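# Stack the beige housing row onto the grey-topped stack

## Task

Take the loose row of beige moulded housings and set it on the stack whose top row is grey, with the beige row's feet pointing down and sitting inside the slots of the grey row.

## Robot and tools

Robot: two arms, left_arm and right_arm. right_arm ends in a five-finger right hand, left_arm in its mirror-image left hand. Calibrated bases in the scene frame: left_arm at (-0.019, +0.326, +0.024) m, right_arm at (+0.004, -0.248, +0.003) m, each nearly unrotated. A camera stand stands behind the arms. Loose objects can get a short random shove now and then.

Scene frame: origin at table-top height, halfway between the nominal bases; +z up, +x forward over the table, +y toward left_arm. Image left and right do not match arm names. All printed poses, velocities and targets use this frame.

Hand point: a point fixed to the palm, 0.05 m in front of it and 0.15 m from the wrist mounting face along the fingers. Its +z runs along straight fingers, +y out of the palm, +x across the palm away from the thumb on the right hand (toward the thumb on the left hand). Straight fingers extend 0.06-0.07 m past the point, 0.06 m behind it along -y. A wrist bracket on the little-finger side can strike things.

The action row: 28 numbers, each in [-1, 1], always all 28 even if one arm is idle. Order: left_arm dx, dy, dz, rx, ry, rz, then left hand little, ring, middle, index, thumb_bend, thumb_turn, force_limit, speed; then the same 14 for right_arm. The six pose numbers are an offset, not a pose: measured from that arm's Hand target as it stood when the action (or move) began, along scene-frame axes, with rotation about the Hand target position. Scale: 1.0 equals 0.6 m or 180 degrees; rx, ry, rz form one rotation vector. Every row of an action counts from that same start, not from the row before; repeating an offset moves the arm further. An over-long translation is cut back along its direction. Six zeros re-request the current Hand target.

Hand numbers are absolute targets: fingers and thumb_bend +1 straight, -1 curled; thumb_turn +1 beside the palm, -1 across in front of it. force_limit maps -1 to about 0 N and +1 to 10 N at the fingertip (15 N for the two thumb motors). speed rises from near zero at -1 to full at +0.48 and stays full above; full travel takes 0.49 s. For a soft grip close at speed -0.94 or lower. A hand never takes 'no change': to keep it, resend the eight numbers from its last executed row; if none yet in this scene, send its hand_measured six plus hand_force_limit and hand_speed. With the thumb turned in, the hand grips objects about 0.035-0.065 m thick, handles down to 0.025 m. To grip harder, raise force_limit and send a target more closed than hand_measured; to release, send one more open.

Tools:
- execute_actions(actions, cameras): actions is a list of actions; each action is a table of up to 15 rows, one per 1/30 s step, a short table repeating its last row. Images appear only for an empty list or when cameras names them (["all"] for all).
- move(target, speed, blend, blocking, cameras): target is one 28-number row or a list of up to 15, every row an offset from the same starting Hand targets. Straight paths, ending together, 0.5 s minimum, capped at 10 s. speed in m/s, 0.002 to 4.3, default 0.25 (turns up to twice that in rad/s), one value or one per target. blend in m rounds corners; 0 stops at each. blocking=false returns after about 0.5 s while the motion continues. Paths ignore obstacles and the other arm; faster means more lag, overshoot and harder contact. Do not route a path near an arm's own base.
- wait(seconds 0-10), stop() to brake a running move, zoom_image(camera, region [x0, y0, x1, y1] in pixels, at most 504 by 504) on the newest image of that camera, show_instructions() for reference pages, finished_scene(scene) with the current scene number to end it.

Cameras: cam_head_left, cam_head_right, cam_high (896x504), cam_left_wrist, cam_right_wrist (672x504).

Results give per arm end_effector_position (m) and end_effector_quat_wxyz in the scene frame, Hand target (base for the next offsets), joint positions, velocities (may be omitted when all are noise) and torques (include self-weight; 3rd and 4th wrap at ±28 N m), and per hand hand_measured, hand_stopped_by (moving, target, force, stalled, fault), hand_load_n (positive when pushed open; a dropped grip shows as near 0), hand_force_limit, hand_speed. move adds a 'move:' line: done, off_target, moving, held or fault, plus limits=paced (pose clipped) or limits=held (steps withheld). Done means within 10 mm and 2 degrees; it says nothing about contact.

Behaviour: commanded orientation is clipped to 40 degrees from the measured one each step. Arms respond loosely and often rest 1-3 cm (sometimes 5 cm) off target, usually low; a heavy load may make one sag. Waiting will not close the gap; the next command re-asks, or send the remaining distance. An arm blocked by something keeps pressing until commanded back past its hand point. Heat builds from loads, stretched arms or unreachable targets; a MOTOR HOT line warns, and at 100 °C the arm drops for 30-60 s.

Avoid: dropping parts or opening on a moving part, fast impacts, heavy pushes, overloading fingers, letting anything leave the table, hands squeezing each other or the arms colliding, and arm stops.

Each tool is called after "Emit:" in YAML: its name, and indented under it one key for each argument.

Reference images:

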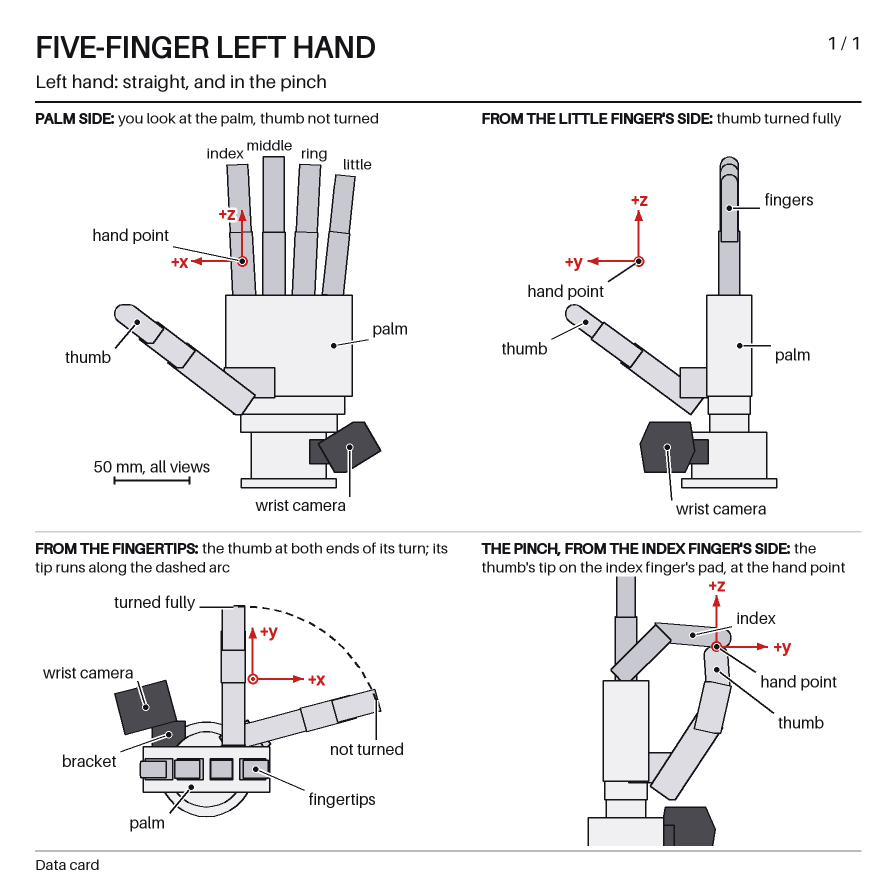

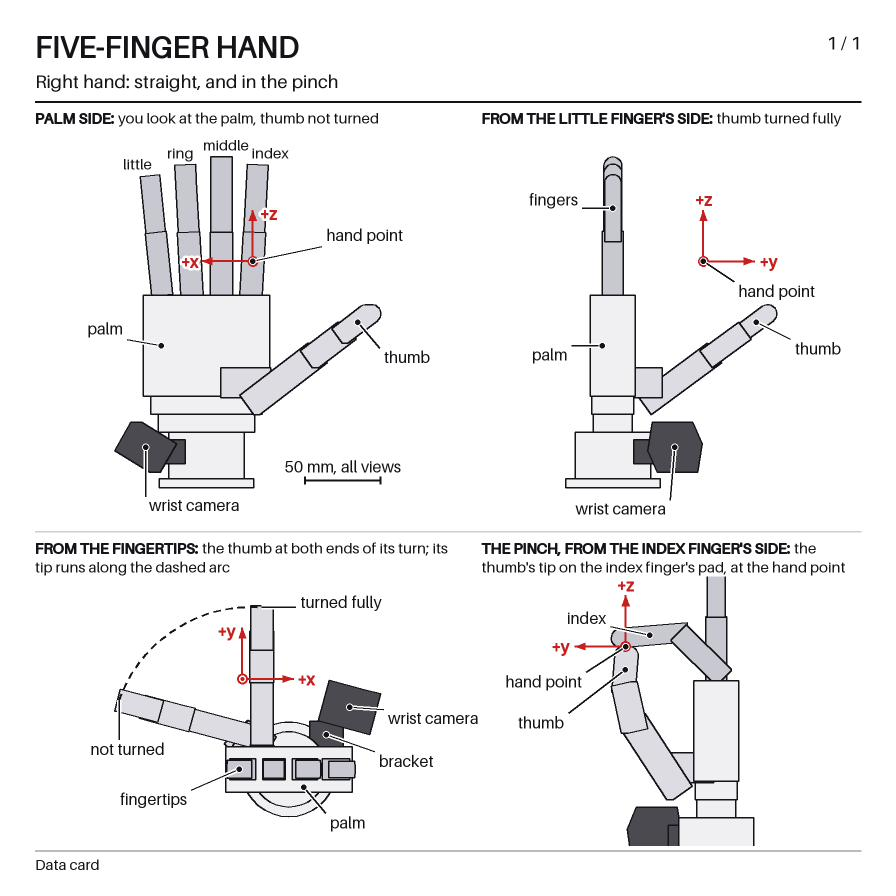

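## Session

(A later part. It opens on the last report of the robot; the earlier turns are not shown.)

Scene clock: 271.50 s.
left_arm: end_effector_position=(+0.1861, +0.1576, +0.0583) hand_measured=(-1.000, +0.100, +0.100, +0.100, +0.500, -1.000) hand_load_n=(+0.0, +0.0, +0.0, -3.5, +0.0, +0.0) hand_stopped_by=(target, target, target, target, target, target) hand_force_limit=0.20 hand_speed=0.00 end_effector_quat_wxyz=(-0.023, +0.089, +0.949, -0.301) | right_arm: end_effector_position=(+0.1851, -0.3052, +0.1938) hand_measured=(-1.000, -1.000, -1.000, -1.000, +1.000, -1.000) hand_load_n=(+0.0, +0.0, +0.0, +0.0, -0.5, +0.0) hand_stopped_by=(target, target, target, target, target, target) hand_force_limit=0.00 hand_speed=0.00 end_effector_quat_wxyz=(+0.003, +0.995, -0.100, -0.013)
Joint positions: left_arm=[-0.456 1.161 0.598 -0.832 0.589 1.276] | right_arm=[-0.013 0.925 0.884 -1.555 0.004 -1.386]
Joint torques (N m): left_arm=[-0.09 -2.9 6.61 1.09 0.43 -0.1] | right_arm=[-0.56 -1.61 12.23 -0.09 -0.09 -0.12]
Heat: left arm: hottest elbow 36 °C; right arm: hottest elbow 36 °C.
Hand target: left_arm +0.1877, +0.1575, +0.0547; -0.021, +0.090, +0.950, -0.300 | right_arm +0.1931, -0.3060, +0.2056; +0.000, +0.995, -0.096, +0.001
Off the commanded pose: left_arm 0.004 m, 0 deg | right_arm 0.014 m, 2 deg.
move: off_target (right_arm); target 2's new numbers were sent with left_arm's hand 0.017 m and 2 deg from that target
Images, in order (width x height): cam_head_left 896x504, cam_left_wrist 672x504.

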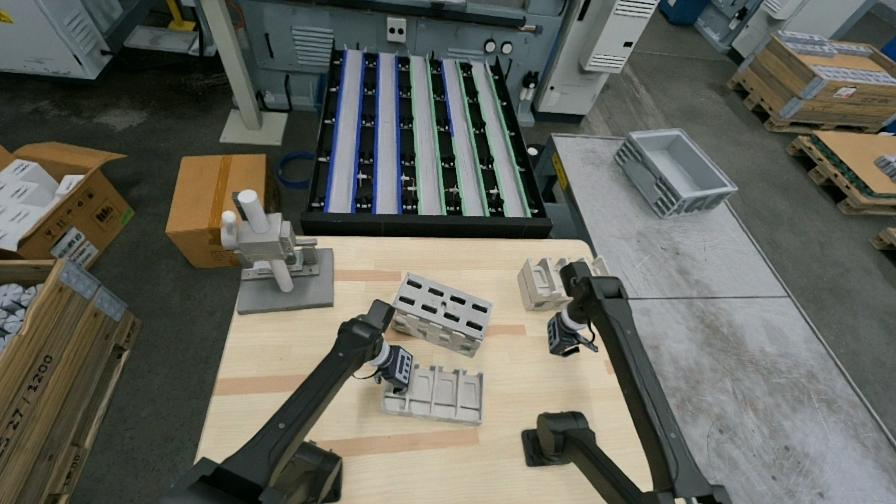

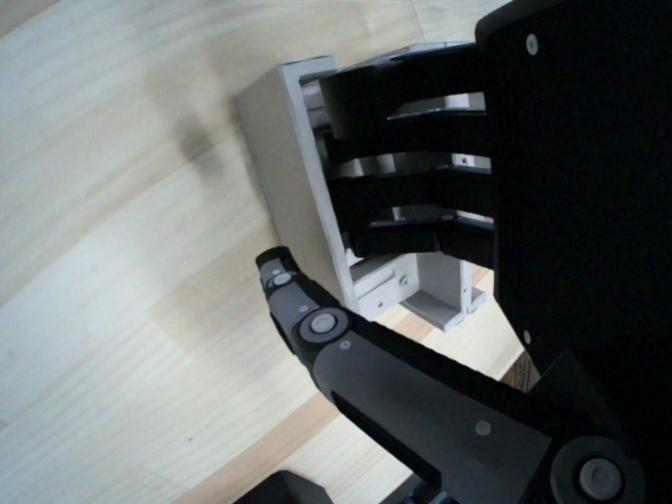

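Emit:
move:
  target:
    - [0.0, 0.0, 0.015, 0,0,0, -1,-0.1,-0.1,-0.1,0.5,-1,0.2,0, 0,0,0,0,0,0,-1,-1,-1,-1,1,-1,0,0]
    - [0.0, 0.005, -0.01, 0,0,0, -1,-0.1,-0.1,-0.1,0.5,-1,0.2,0, 0,0,0,0,0,0,-1,-1,-1,-1,1,-1,0,0]
  speed: 0.05
  cameras: ["cam_left_wrist"]

Scene clock: 274.40 s.
left_arm: end_effector_position=(+0.1862, +0.1582, +0.0531) hand_measured=(-1.000, -0.100, -0.100, -0.100, +0.500, -1.000) hand_load_n=(+0.0, +0.0, -1.0, +0.0, +0.0, +0.0) hand_stopped_by=(target, target, target, target, target, target) hand_force_limit=0.20 hand_speed=0.00 end_effector_quat_wxyz=(-0.021, +0.091, +0.949, -0.300) | right_arm: end_effector_position=(+0.1851, -0.3052, +0.1938) hand_measured=(-1.000, -1.000, -1.000, -1.000, +1.000, -1.000) hand_load_n=(+0.0, +0.0, +0.0, +0.0, +0.0, +0.0) hand_stopped_by=(target, target, target, target, target, target) hand_force_limit=0.00 hand_speed=0.00 end_effector_quat_wxyz=(+0.003, +0.995, -0.100, -0.013)
Joint positions: left_arm=[-0.455 1.168 0.588 -0.813 0.588 1.282] | right_arm=[-0.013 0.925 0.884 -1.555 0.004 -1.386]
Joint torques (N m): left_arm=[0.56 -2.55 6.42 0.92 0.53 -0.03] | right_arm=[-0.5 -1.55 12.22 -0.09 -0.09 -0.12]
Heat: left arm: hottest elbow 36 °C; right arm: hottest elbow 36 °C.
Hand target: left_arm +0.1877, +0.1605, +0.0486; -0.021, +0.090, +0.950, -0.300 | right_arm +0.1931, -0.3060, +0.2056; +0.000, +0.995, -0.096, +0.001
Off the commanded pose: left_arm 0.005 m, 0 deg | right_arm 0.014 m, 2 deg.
move: off_target (right_arm)
Images, in order (width x height): cam_left_wrist 672x504.

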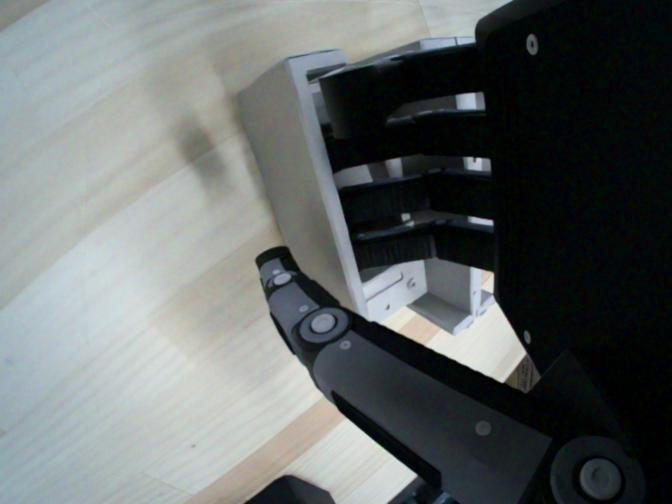

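Emit:
move:
  target:
    - [0.0, 0.0, 0.0, 0,0,0, -1,-0.1,-0.1,-0.1,-0.6,-1,0.6,-0.7, 0,0,0,0,0,0,-1,-1,-1,-1,1,-1,0,0]
  speed: 0.05
  cameras: ["cam_left_wrist"]

Emit:
move:
  target:
    - [0.0, 0.0, 0.0, 0,0,0, -1,-0.4,-0.4,-0.4,-0.6,-1,0.6,-0.7, 0,0,0,0,0,0,-1,-1,-1,-1,1,-1,0,0]
  speed: 0.05
  cameras: ["cam_left_wrist"]

Scene clock: 276.80 s.
left_arm: end_effector_position=(+0.1876, +0.1600, +0.0528) hand_measured=(-1.000, -0.100, -0.100, -0.100, +0.224, -1.000) hand_load_n=(+0.0, +0.0, +0.0, +0.5, +13.0, +2.0) hand_stopped_by=(target, target, target, target, force, target) hand_force_limit=0.60 hand_speed=-0.70 end_effector_quat_wxyz=(-0.020, +0.089, +0.950, -0.299) | right_arm: end_effector_position=(+0.1851, -0.3052, +0.1938) hand_measured=(-1.000, -1.000, -1.000, -1.000, +1.000, -1.000) hand_load_n=(+0.0, +0.0, +0.0, +0.0, +0.0, +0.0) hand_stopped_by=(target, target, target, target, target, target) hand_force_limit=0.00 hand_speed=0.00 end_effector_quat_wxyz=(+0.003, +0.995, -0.100, -0.013)
Joint positions: left_arm=[-0.449 1.168 0.588 -0.813 0.585 1.284] | right_arm=[-0.013 0.925 0.884 -1.555 0.004 -1.386]
Joint torques (N m): left_arm=[0.15 -2.55 6.43 0.92 0.61 -0.05] | right_arm=[-0.56 -1.61 12.22 -0.09 -0.1 -0.12]
Heat: left arm: hottest elbow 36 °C; right arm: hottest elbow 36 °C.
Hand target: left_arm +0.1877, +0.1605, +0.0486; -0.021, +0.090, +0.950, -0.300 | right_arm +0.1931, -0.3060, +0.2056; +0.000, +0.995, -0.096, +0.001
Off the commanded pose: left_arm 0.004 m, 0 deg | right_arm 0.014 m, 2 deg.
move: off_target (right_arm)
Images, in order (width x height): cam_left_wrist 672x504.

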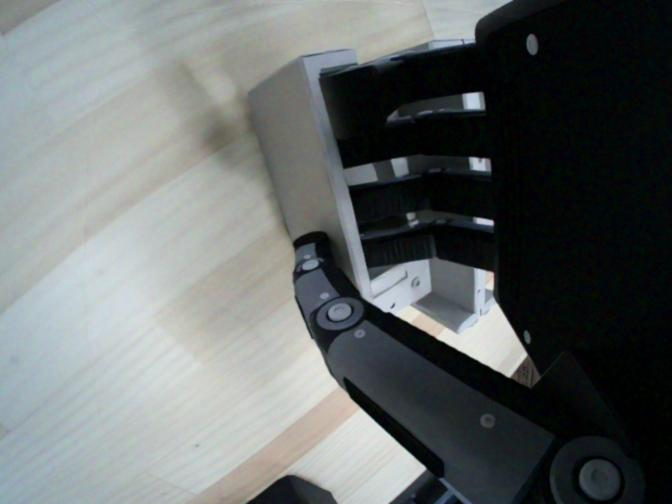

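Scene clock: 277.30 s.
left_arm: end_effector_position=(+0.1874, +0.1594, +0.0529) hand_measured=(-1.000, -0.204, -0.120, -0.204, +0.226, -1.000) hand_load_n=(+0.0, +12.0, +3.5, +11.0, +19.0, +2.5) hand_stopped_by=(target, force, force, force, force, target) hand_force_limit=0.60 hand_speed=-0.70 end_effector_quat_wxyz=(-0.020, +0.090, +0.949, -0.301) | right_arm: end_effector_position=(+0.1851, -0.3052, +0.1938) hand_measured=(-1.000, -1.000, -1.000, -1.000, +1.000, -1.000) hand_load_n=(+0.0, +0.0, +0.0, +0.0, +0.0, +0.0) hand_stopped_by=(target, target, target, target, target, target) hand_force_limit=0.00 hand_speed=0.00 end_effector_quat_wxyz=(+0.003, +0.995, -0.100, -0.013)
Joint positions: left_arm=[-0.449 1.169 0.588 -0.813 0.589 1.286] | right_arm=[-0.013 0.925 0.884 -1.555 0.004 -1.386]
Joint torques (N m): left_arm=[0.15 -2.61 6.43 0.9 0.49 -0.08] | right_arm=[-0.56 -1.55 12.22 -0.06 -0.09 -0.11]
Heat: left arm: hottest elbow 36 °C; right arm: hottest elbow 36 °C.
Hand target: left_arm +0.1876, +0.1605, +0.0486; -0.021, +0.090, +0.950, -0.300 | right_arm +0.1931, -0.3060, +0.2056; +0.000, +0.995, -0.096, +0.001
Off the commanded pose: left_arm 0.004 m, 0 deg | right_arm 0.014 m, 2 deg.
move: off_target (right_arm)
Images, in order (width x height): cam_left_wrist 672x504.

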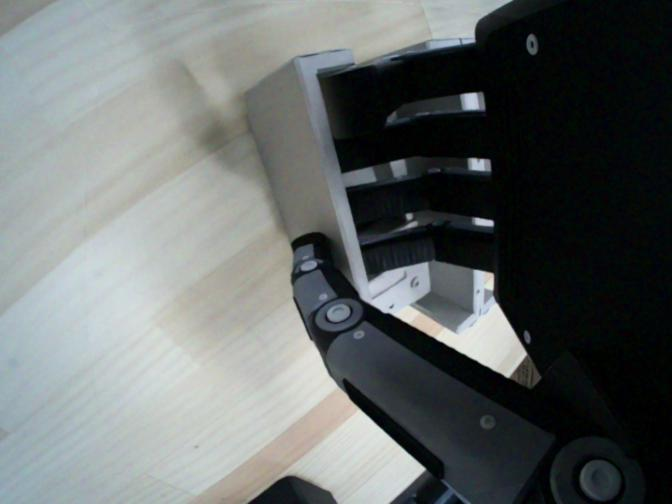

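Emit:
move:
  target:
    - [0.03, 0.115, 0.0, 0,0,0, -1,-0.4,-0.4,-0.4,-0.6,-1,0.6,-0.7, 0,0,0,0,0,0,-1,-1,-1,-1,1,-1,0,0]
  speed: 0.06
  cameras: ["cam_left_wrist", "cam_head_left"]

Scene clock: 279.77 s.
left_arm: end_effector_position=(+0.1955, +0.2202, +0.0514) hand_measured=(-1.000, -0.204, -0.120, -0.204, +0.226, -1.000) hand_load_n=(+0.0, +6.0, +1.5, +15.5, +14.5, +3.5) hand_stopped_by=(target, force, force, force, force, target) hand_force_limit=0.60 hand_speed=-0.70 end_effector_quat_wxyz=(-0.023, +0.084, +0.946, -0.314) | right_arm: end_effector_position=(+0.1851, -0.3052, +0.1938) hand_measured=(-1.000, -1.000, -1.000, -1.000, +1.000, -1.000) hand_load_n=(+0.0, +0.0, +0.0, +0.5, +0.0, +0.0) hand_stopped_by=(target, target, target, target, target, target) hand_force_limit=0.00 hand_speed=0.00 end_effector_quat_wxyz=(+0.003, +0.995, -0.100, -0.013)
Joint positions: left_arm=[-0.197 1.181 0.59 -0.975 0.64 1.579] | right_arm=[-0.013 0.925 0.884 -1.555 0.004 -1.386]
Joint torques (N m): left_arm=[1.08 -0.91 8.28 0.02 -0.46 0.22] | right_arm=[-0.5 -1.61 12.22 -0.08 -0.09 -0.12]
Heat: left arm: hottest elbow 35 °C; right arm: hottest elbow 36 °C.
Hand target: left_arm +0.2057, +0.2295, +0.0487; -0.020, +0.090, +0.950, -0.300 | right_arm +0.1931, -0.3060, +0.2056; +0.000, +0.995, -0.096, +0.001
Off the commanded pose: left_arm 0.014 m, 2 deg | right_arm 0.014 m, 2 deg.
move: off_target (left_arm, right_arm)
Images, in order (width x height): cam_head_left 896x504, cam_left_wrist 672x504.

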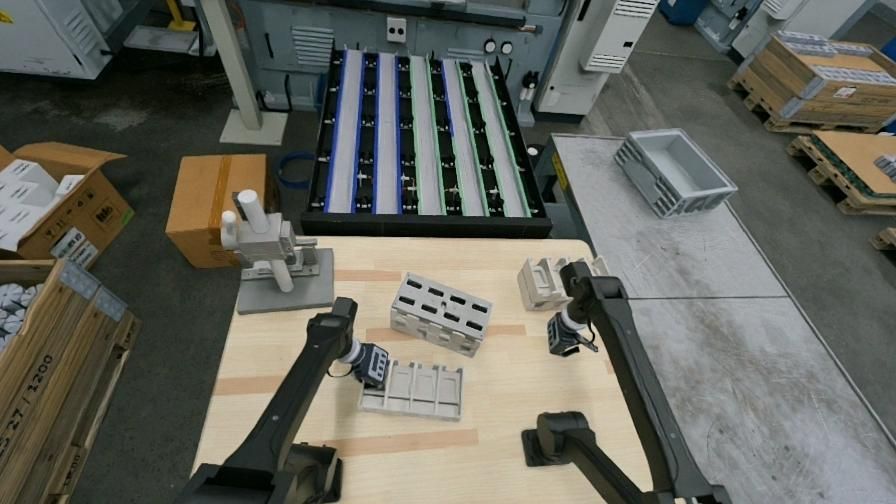

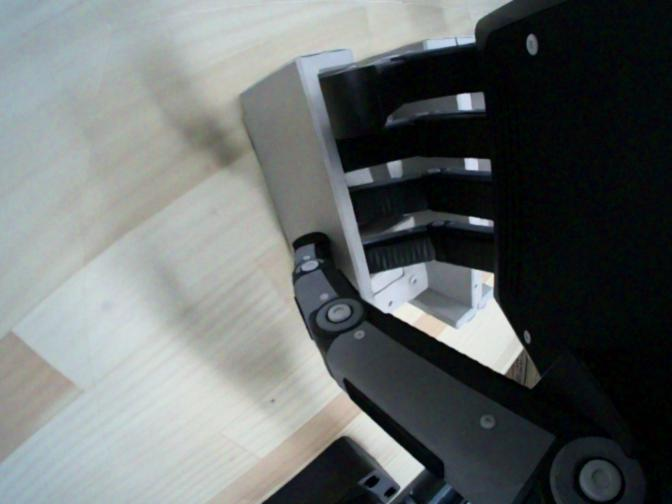

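Emit:
move:
  target:
    - [0.0, 0.0, 0.0, 0,0,0, -1,-0.4,-0.4,-0.4,-0.6,-1,0.6,-0.7, 0.0,0.25,0.0,0.1,-0.016,0,-1,0.1,0.1,0.1,0.5,-1,0.2,0]
    - [0.0, 0.0, 0.0, 0,0,0, -1,-0.4,-0.4,-0.4,-0.6,-1,0.6,-0.7, -0.05,0.43,-0.09,0.1917,-0.0321,0.008,-1,0.1,0.1,0.1,0.5,-1,0.2,0]
  speed: 0.2
  blend: 0.03
  cameras: ["cam_right_wrist", "cam_head_left", "cam_head_right"]

Scene clock: 285.40 s.
left_arm: end_effector_position=(+0.1955, +0.2202, +0.0514) hand_measured=(-1.000, -0.204, -0.120, -0.204, +0.226, -1.000) hand_load_n=(+0.0, +6.5, +1.0, +15.5, +14.5, +3.5) hand_stopped_by=(target, force, force, force, force, target) hand_force_limit=0.60 hand_speed=-0.70 end_effector_quat_wxyz=(-0.023, +0.084, +0.946, -0.314) | right_arm: end_effector_position=(+0.1650, -0.0483, +0.1546) hand_measured=(-1.000, +0.100, +0.100, +0.100, +0.500, -1.000) hand_load_n=(+0.0, +0.0, +0.0, +0.5, +0.0, +0.0) hand_stopped_by=(target, target, target, target, target, target) hand_force_limit=0.20 hand_speed=0.00 end_effector_quat_wxyz=(-0.299, +0.951, -0.075, +0.021)
Joint positions: left_arm=[-0.197 1.181 0.59 -0.975 0.64 1.579] | right_arm=[0.636 0.822 0.711 -1.003 -0.417 -0.68]
Joint torques (N m): left_arm=[1.14 -0.91 8.28 0.02 -0.46 0.22] | right_arm=[0.21 -1.49 8.94 1.37 -0.21 0.15]
Heat: left arm: hottest elbow 35 °C; right arm: hottest elbow 36 °C.
Hand target: left_arm +0.2057, +0.2295, +0.0487; -0.020, +0.090, +0.950, -0.300 | right_arm +0.1630, -0.0481, +0.1516; -0.300, +0.951, -0.079, +0.021
Off the commanded pose: left_arm 0.014 m, 2 deg | right_arm 0.004 m, 0 deg.
move: off_target (left_arm)
Images, in order (width x height): cam_head_left 896x504, cam_head_right 896x504, cam_right_wrist 672x504.

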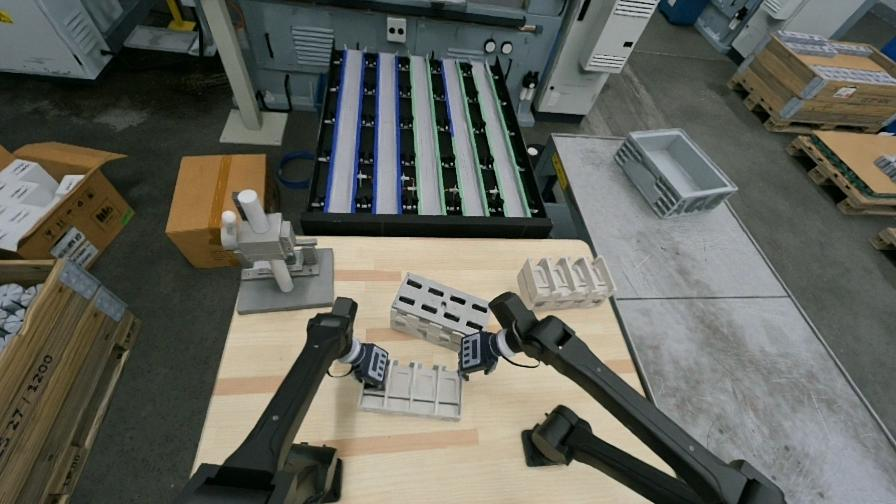

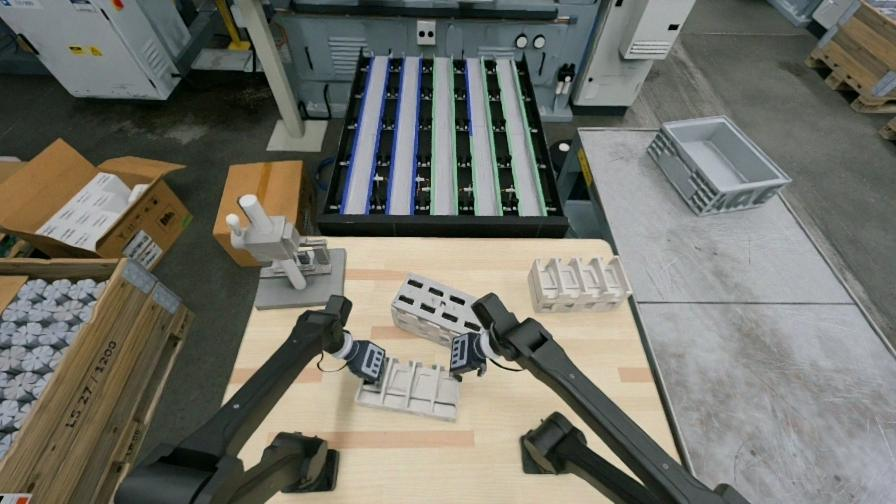

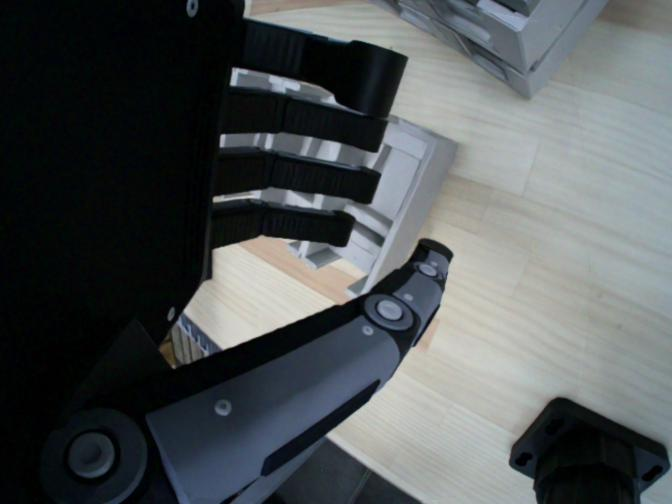

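Emit:
move:
  target:
    - [0.0, 0.0, 0.0, 0,0,0, -1,-0.4,-0.4,-0.4,-0.6,-1,0.6,-0.7, -0.015,0.027,-0.1,0,0,0,-1,0.1,0.1,0.1,0.5,-1,0.2,0]
  speed: 0.1
  cameras: ["cam_right_wrist", "cam_head_left"]

Emit:
zoom_image:
  camera: "cam_head_left"
  region: [400, 330, 500, 430]

Scene clock: 289.47 s.
left_arm: end_effector_position=(+0.1955, +0.2202, +0.0514) hand_measured=(-1.000, -0.204, -0.120, -0.204, +0.226, -1.000) hand_load_n=(+0.0, +6.0, +1.5, +15.0, +15.0, +3.0) hand_stopped_by=(target, force, force, force, force, target) hand_force_limit=0.60 hand_speed=-0.70 end_effector_quat_wxyz=(-0.023, +0.084, +0.946, -0.314) | right_arm: end_effector_position=(+0.1567, -0.0323, +0.0964) hand_measured=(-1.000, +0.100, +0.100, +0.100, +0.500, -1.000) hand_load_n=(+0.0, +0.0, +0.0, +0.0, -0.5, +0.0) hand_stopped_by=(target, target, target, target, target, target) hand_force_limit=0.20 hand_speed=0.00 end_effector_quat_wxyz=(-0.302, +0.950, -0.075, +0.025)
Joint positions: left_arm=[-0.197 1.181 0.59 -0.975 0.64 1.579] | right_arm=[0.715 0.86 0.569 -0.783 -0.38 -0.602]
Joint torques (N m): left_arm=[1.08 -0.91 8.28 0.02 -0.46 0.22] | right_arm=[0.5 -0.85 8.83 1.42 -0.18 0.15]
Heat: left arm: hottest elbow 35 °C; right arm: hottest elbow 36 °C.
Hand target: left_arm +0.2057, +0.2295, +0.0487; -0.020, +0.090, +0.950, -0.300 | right_arm +0.1541, -0.0319, +0.0916; -0.300, +0.950, -0.080, +0.022
Off the commanded pose: left_arm 0.014 m, 2 deg | right_arm 0.005 m, 1 deg.
move: off_target (left_arm)
Images, in order (width x height): cam_head_left 896x504, cam_right_wrist 672x504.

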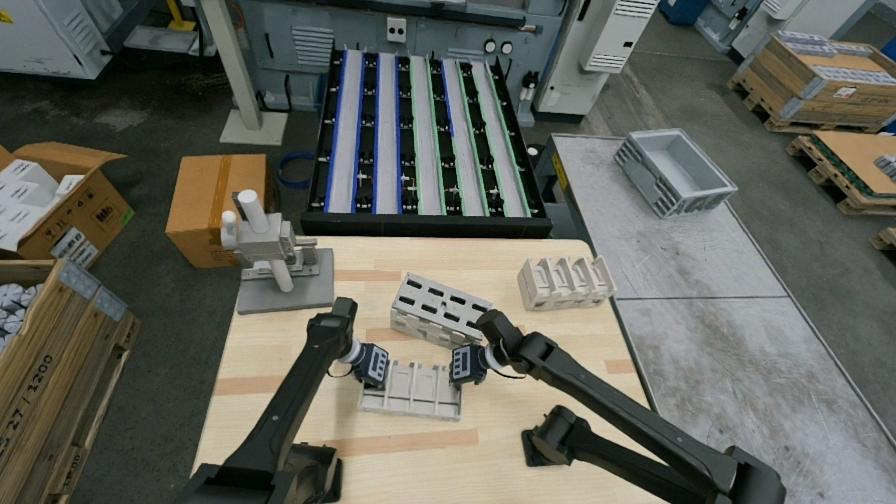

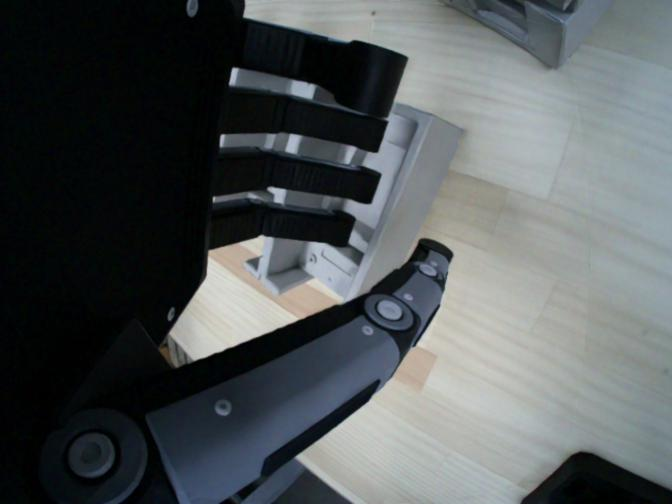

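Scaled by 5.040 from the camera's 896x504 image, which has a finer 1280x720 frame.

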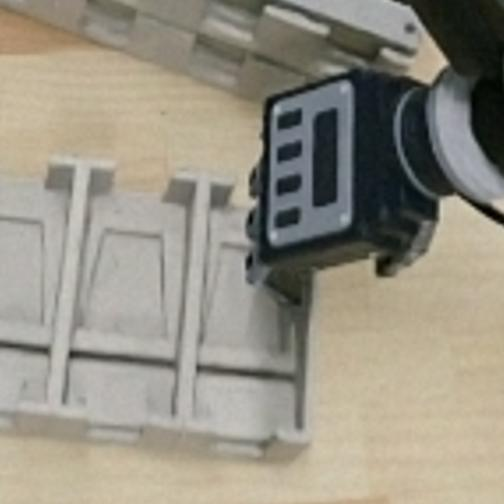

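Emit:
move:
  target:
    - [0.0, 0.0, 0.0, 0,0,0, -1,-0.4,-0.4,-0.4,-0.6,-1,0.6,-0.7, 0.0,-0.003,-0.06,0,0,0,-1,0.1,0.1,0.1,0.5,-1,0.2,0]
  speed: 0.08
  cameras: ["cam_right_wrist"]

Scene clock: 291.97 s.
left_arm: end_effector_position=(+0.1955, +0.2202, +0.0514) hand_measured=(-1.000, -0.204, -0.120, -0.204, +0.226, -1.000) hand_load_n=(+0.0, +6.0, +1.5, +15.5, +14.5, +3.5) hand_stopped_by=(target, force, force, force, force, target) hand_force_limit=0.60 hand_speed=-0.70 end_effector_quat_wxyz=(-0.023, +0.084, +0.946, -0.314) | right_arm: end_effector_position=(+0.1560, -0.0329, +0.0603) hand_measured=(-1.000, +0.100, +0.100, +0.100, +0.500, -1.000) hand_load_n=(+0.0, +0.0, +0.0, +0.0, +0.0, +0.0) hand_stopped_by=(target, target, target, target, target, target) hand_force_limit=0.20 hand_speed=0.00 end_effector_quat_wxyz=(-0.302, +0.950, -0.076, +0.024)
Joint positions: left_arm=[-0.197 1.181 0.59 -0.975 0.64 1.579] | right_arm=[0.715 0.908 0.491 -0.658 -0.38 -0.602]
Joint torques (N m): left_arm=[1.14 -0.91 8.28 0.02 -0.46 0.23] | right_arm=[-0.03 -0.91 8.42 1.42 -0.29 0.09]
Heat: left arm: hottest elbow 35 °C; right arm: hottest elbow 36 °C.
Hand target: left_arm +0.2057, +0.2295, +0.0487; -0.020, +0.090, +0.950, -0.300 | right_arm +0.1541, -0.0337, +0.0556; -0.300, +0.950, -0.079, +0.022
Off the commanded pose: left_arm 0.014 m, 2 deg | right_arm 0.005 m, 1 deg.
move: off_target (left_arm)
Images, in order (width x height): cam_right_wrist 672x504.

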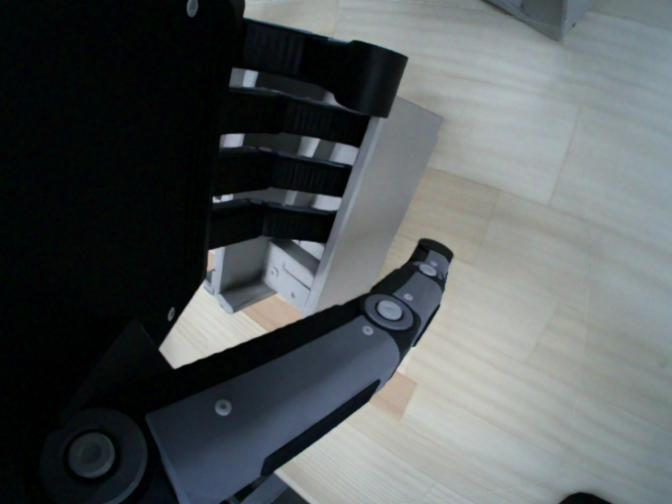

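Emit:
move:
  target:
    - [0.0, 0.0, 0.0, 0,0,0, -1,-0.4,-0.4,-0.4,-0.6,-1,0.6,-0.7, 0.0,0.0,-0.01,0,0,0,-1,-0.1,-0.1,-0.1,0.5,-1,0.2,0]
    - [0.0, 0.0, 0.0, 0,0,0, -1,-0.4,-0.4,-0.4,-0.6,-1,0.6,-0.7, 0.0,0.0,-0.01,0,0,0,-1,-0.1,-0.1,-0.1,-0.6,-1,0.6,-0.7]
  speed: 0.08
  cameras: ["cam_right_wrist"]

Emit:
move:
  target:
    - [0.0, 0.0, 0.0, 0,0,0, -1,-0.4,-0.4,-0.4,-0.6,-1,0.6,-0.7, 0.0,0.0,0,0,0,0,-1,-0.4,-0.4,-0.4,-0.6,-1,0.6,-0.7]
  speed: 0.08
  cameras: ["cam_right_wrist"]

Scene clock: 296.90 s.
left_arm: end_effector_position=(+0.1955, +0.2198, +0.0513) hand_measured=(-1.000, -0.204, -0.120, -0.204, +0.226, -1.000) hand_load_n=(+0.0, +7.0, +1.5, +15.0, +14.5, +3.0) hand_stopped_by=(target, force, force, force, force, target) hand_force_limit=0.60 hand_speed=-0.70 end_effector_quat_wxyz=(-0.023, +0.085, +0.945, -0.315) | right_arm: end_effector_position=(+0.1577, -0.0293, +0.0586) hand_measured=(-1.000, -0.100, +0.028, -0.064, +0.100, -1.000) hand_load_n=(+0.0, +2.5, +0.0, +3.5, +13.0, +2.0) hand_stopped_by=(target, target, force, force, force, target) hand_force_limit=0.60 hand_speed=-0.70 end_effector_quat_wxyz=(-0.308, +0.948, -0.073, +0.027)
Joint positions: left_arm=[-0.197 1.182 0.59 -0.975 0.642 1.582] | right_arm=[0.717 0.913 0.485 -0.632 -0.384 -0.6]
Joint torques (N m): left_arm=[1.08 -0.97 8.28 0.02 -0.53 0.19] | right_arm=[-0.32 -0.62 7.9 1.28 -0.13 0.07]
Heat: left arm: hottest elbow 34 °C; right arm: hottest elbow 36 °C.
Hand target: left_arm +0.2057, +0.2294, +0.0487; -0.021, +0.090, +0.950, -0.300 | right_arm +0.1540, -0.0336, +0.0496; -0.300, +0.950, -0.079, +0.021
Off the commanded pose: left_arm 0.014 m, 2 deg | right_arm 0.011 m, 1 deg.
move: off_target (left_arm, right_arm); target 2's new numbers were sent with right_arm's hand 0.011 m and 1 deg from that target
Images, in order (width x height): cam_right_wrist 672x504.

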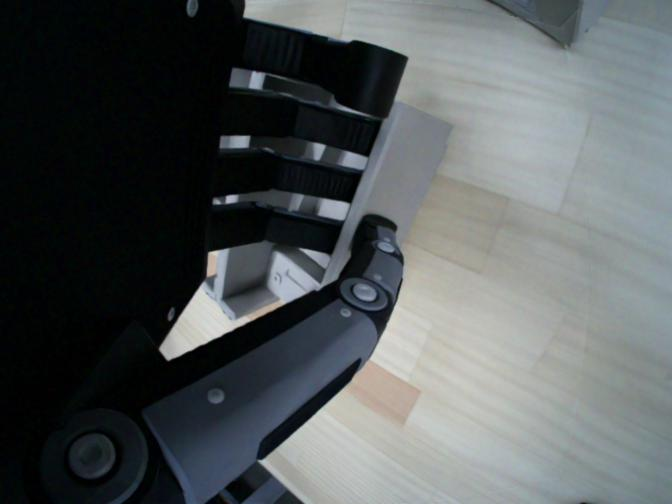

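Scene clock: 297.40 s.
left_arm: end_effector_position=(+0.1956, +0.2199, +0.0513) hand_measured=(-1.000, -0.204, -0.120, -0.204, +0.226, -1.000) hand_load_n=(+0.0, +7.5, +1.0, +14.5, +14.5, +3.0) hand_stopped_by=(target, force, force, force, force, target) hand_force_limit=0.60 hand_speed=-0.70 end_effector_quat_wxyz=(-0.022, +0.086, +0.945, -0.315) | right_arm: end_effector_position=(+0.1581, -0.0289, +0.0583) hand_measured=(-1.000, -0.120, -0.048, -0.084, +0.100, -1.000) hand_load_n=(+0.0, +6.5, +11.0, +9.0, +16.5, +2.5) hand_stopped_by=(target, force, force, force, force, target) hand_force_limit=0.60 hand_speed=-0.70 end_effector_quat_wxyz=(-0.309, +0.948, -0.073, +0.028)
Joint positions: left_arm=[-0.197 1.182 0.59 -0.975 0.642 1.583] | right_arm=[0.717 0.914 0.484 -0.628 -0.384 -0.599]
Joint torques (N m): left_arm=[1.14 -0.91 8.27 0.03 -0.53 0.18] | right_arm=[-0.21 -0.67 7.95 1.13 -0.14 0.07]
Heat: left arm: hottest elbow 34 °C; right arm: hottest elbow 36 °C.
Hand target: left_arm +0.2058, +0.2294, +0.0487; -0.020, +0.090, +0.950, -0.300 | right_arm +0.1540, -0.0336, +0.0496; -0.300, +0.950, -0.079, +0.021
Off the commanded pose: left_arm 0.014 m, 2 deg | right_arm 0.011 m, 1 deg.
move: off_target (left_arm, right_arm)
Images, in order (width x height): cam_right_wrist 672x504.

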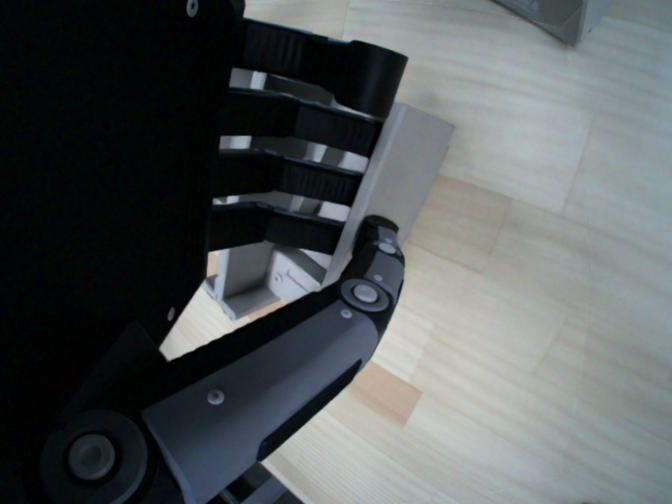

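Emit:
move:
  target:
    - [0.0, 0.0, 0.08, 0,0,0, -1,-0.4,-0.4,-0.4,-0.6,-1,0.6,-0.7, 0.0,0.0,0.08,0,0,0,-1,-0.4,-0.4,-0.4,-0.6,-1,0.6,-0.7]
  speed: 0.05
  cameras: ["all"]

Scene clock: 299.60 s.
left_arm: end_effector_position=(+0.1809, +0.2212, +0.0754) hand_measured=(-1.000, -0.204, -0.120, -0.202, +0.226, -1.000) hand_load_n=(+0.0, +2.0, +3.5, +22.5, +14.5, +5.5) hand_stopped_by=(target, force, force, force, force, target) hand_force_limit=0.60 hand_speed=-0.70 end_effector_quat_wxyz=(-0.051, +0.082, +0.944, -0.316) | right_arm: end_effector_position=(+0.1465, -0.0304, +0.0846) hand_measured=(-1.000, -0.120, -0.048, -0.084, +0.100, -1.000) hand_load_n=(+0.0, +7.0, +11.5, +11.0, +14.5, +3.0) hand_stopped_by=(target, force, force, force, force, target) hand_force_limit=0.60 hand_speed=-0.70 end_effector_quat_wxyz=(-0.307, +0.949, -0.074, +0.010)
Joint positions: left_arm=[-0.197 1.145 0.629 -1.115 0.65 1.596] | right_arm=[0.727 0.864 0.535 -0.75 -0.403 -0.588]
Joint torques (N m): left_arm=[0.91 -4.66 11.89 -0.84 -0.79 -0.01] | right_arm=[-0.91 -1.79 12.67 -0.64 0.68 -0.04]
Heat: left arm: hottest elbow 34 °C; right arm: hottest elbow 36 °C.
Hand target: left_arm +0.2057, +0.2294, +0.0967; -0.020, +0.090, +0.950, -0.300 | right_arm +0.1540, -0.0336, +0.0976; -0.300, +0.950, -0.079, +0.021
Off the commanded pose: left_arm 0.034 m, 4 deg | right_arm 0.015 m, 2 deg.
move: off_target (left_arm, right_arm)

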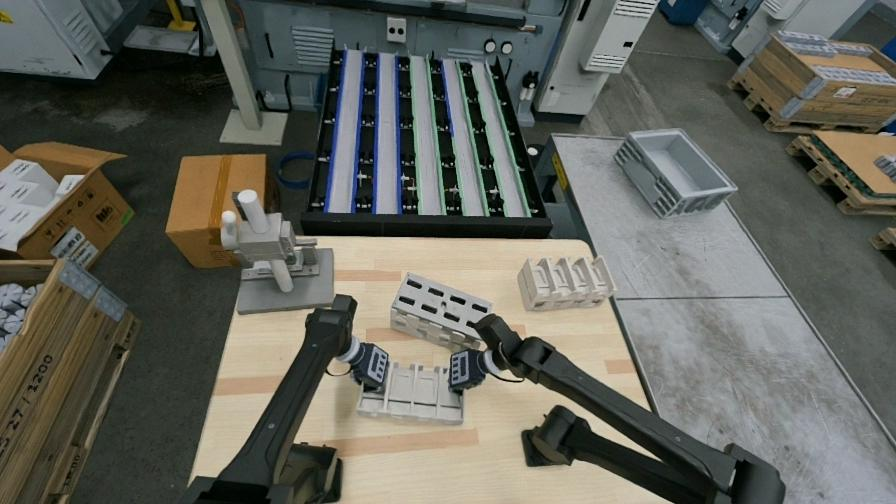

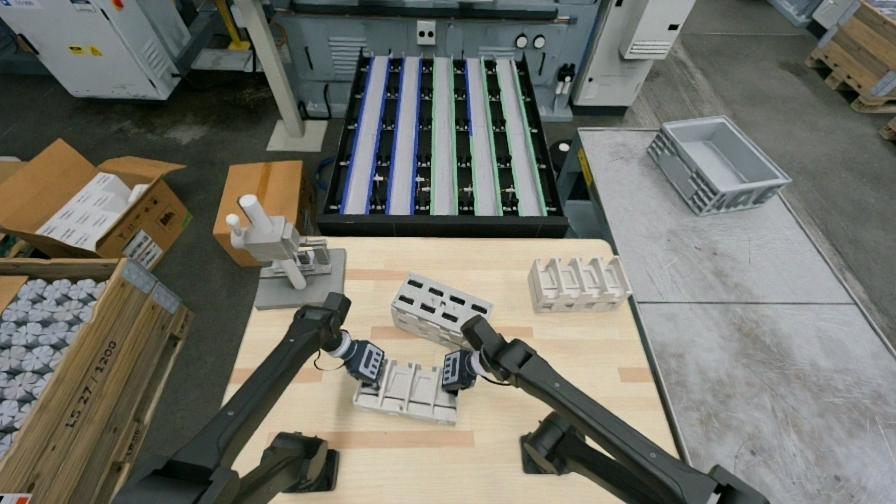

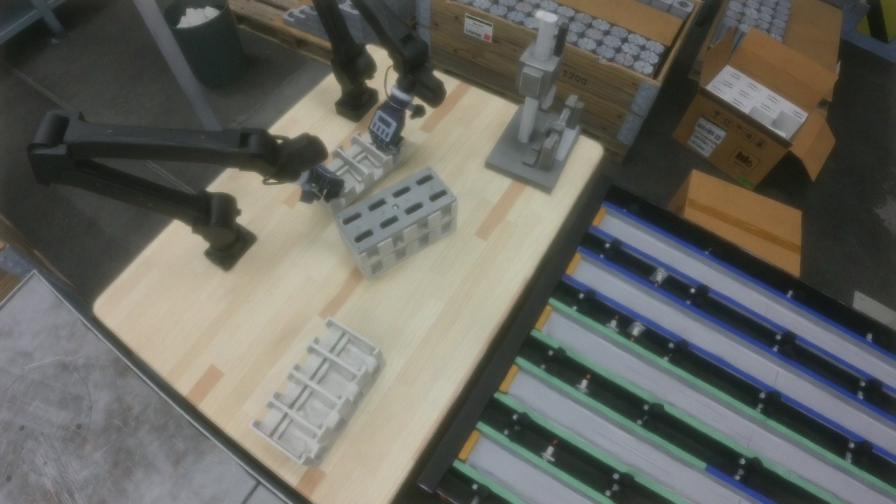

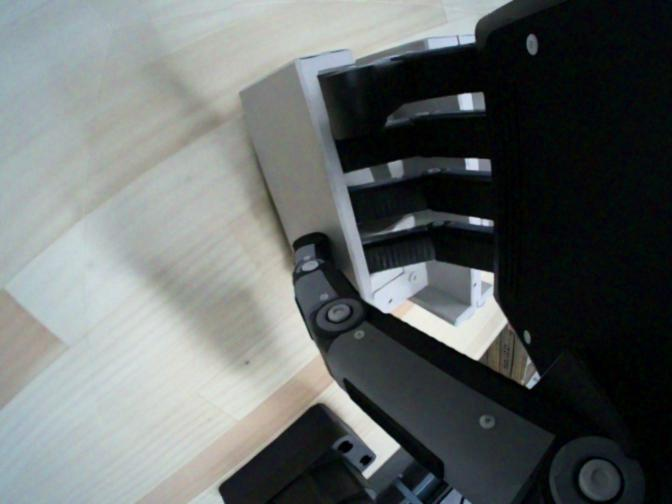

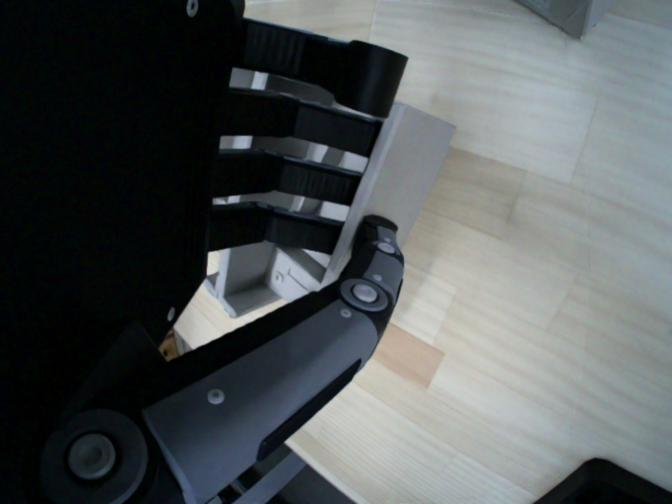

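Emit:
move:
  target:
    - [0.0, 0.0, 0.1, 0,0,0, -1,-0.4,-0.4,-0.4,-0.6,-1,0.6,-0.7, 0.0,0.0,0.1,0,0,0,-1,-0.4,-0.4,-0.4,-0.6,-1,0.6,-0.7]
  speed: 0.06
  cameras: ["cam_head_left", "cam_high"]

Scene clock: 311.27 s.
left_arm: end_effector_position=(+0.1820, +0.2214, +0.1306) hand_measured=(-1.000, -0.204, -0.120, -0.202, +0.226, -1.000) hand_load_n=(+0.0, +1.5, +3.5, +22.0, +15.0, +5.5) hand_stopped_by=(target, force, force, force, force, target) hand_force_limit=0.60 hand_speed=-0.70 end_effector_quat_wxyz=(-0.056, +0.082, +0.944, -0.314) | right_arm: end_effector_position=(+0.1470, -0.0303, +0.1397) hand_measured=(-1.000, -0.120, -0.048, -0.084, +0.100, -1.000) hand_load_n=(+0.0, +6.5, +12.0, +11.5, +15.5, +3.0) hand_stopped_by=(target, force, force, force, force, target) hand_force_limit=0.60 hand_speed=-0.70 end_effector_quat_wxyz=(-0.302, +0.950, -0.077, +0.007)
Joint positions: left_arm=[-0.199 1.079 0.742 -1.304 0.646 1.599] | right_arm=[0.727 0.827 0.669 -0.934 -0.399 -0.584]
Joint torques (N m): left_arm=[0.97 -4.48 13.26 -0.79 -0.68 -0.05] | right_arm=[-0.85 -1.96 13.64 -0.59 0.55 -0.06]
Heat: left arm: hottest elbow 34 °C; right arm: hottest elbow 35 °C.
Hand target: left_arm +0.2058, +0.2294, +0.1567; -0.020, +0.090, +0.950, -0.300 | right_arm +0.1541, -0.0336, +0.1576; -0.300, +0.950, -0.079, +0.022
Off the commanded pose: left_arm 0.036 m, 4 deg | right_arm 0.019 m, 2 deg.
move: off_target (left_arm, right_arm)
Images, in order (width x height): cam_head_left 896x504, cam_high 896x504.

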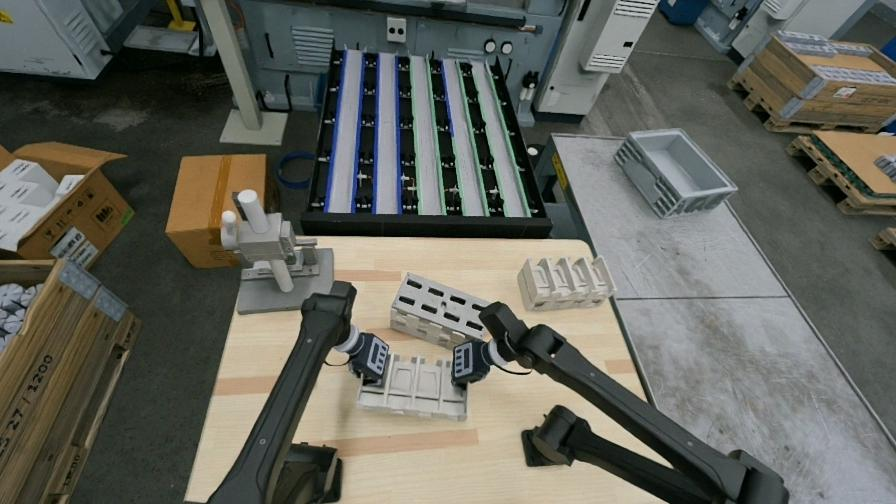

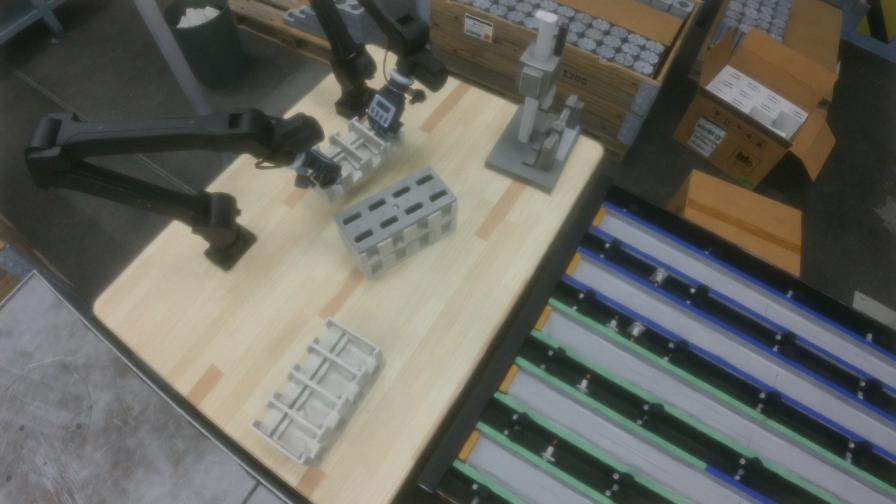

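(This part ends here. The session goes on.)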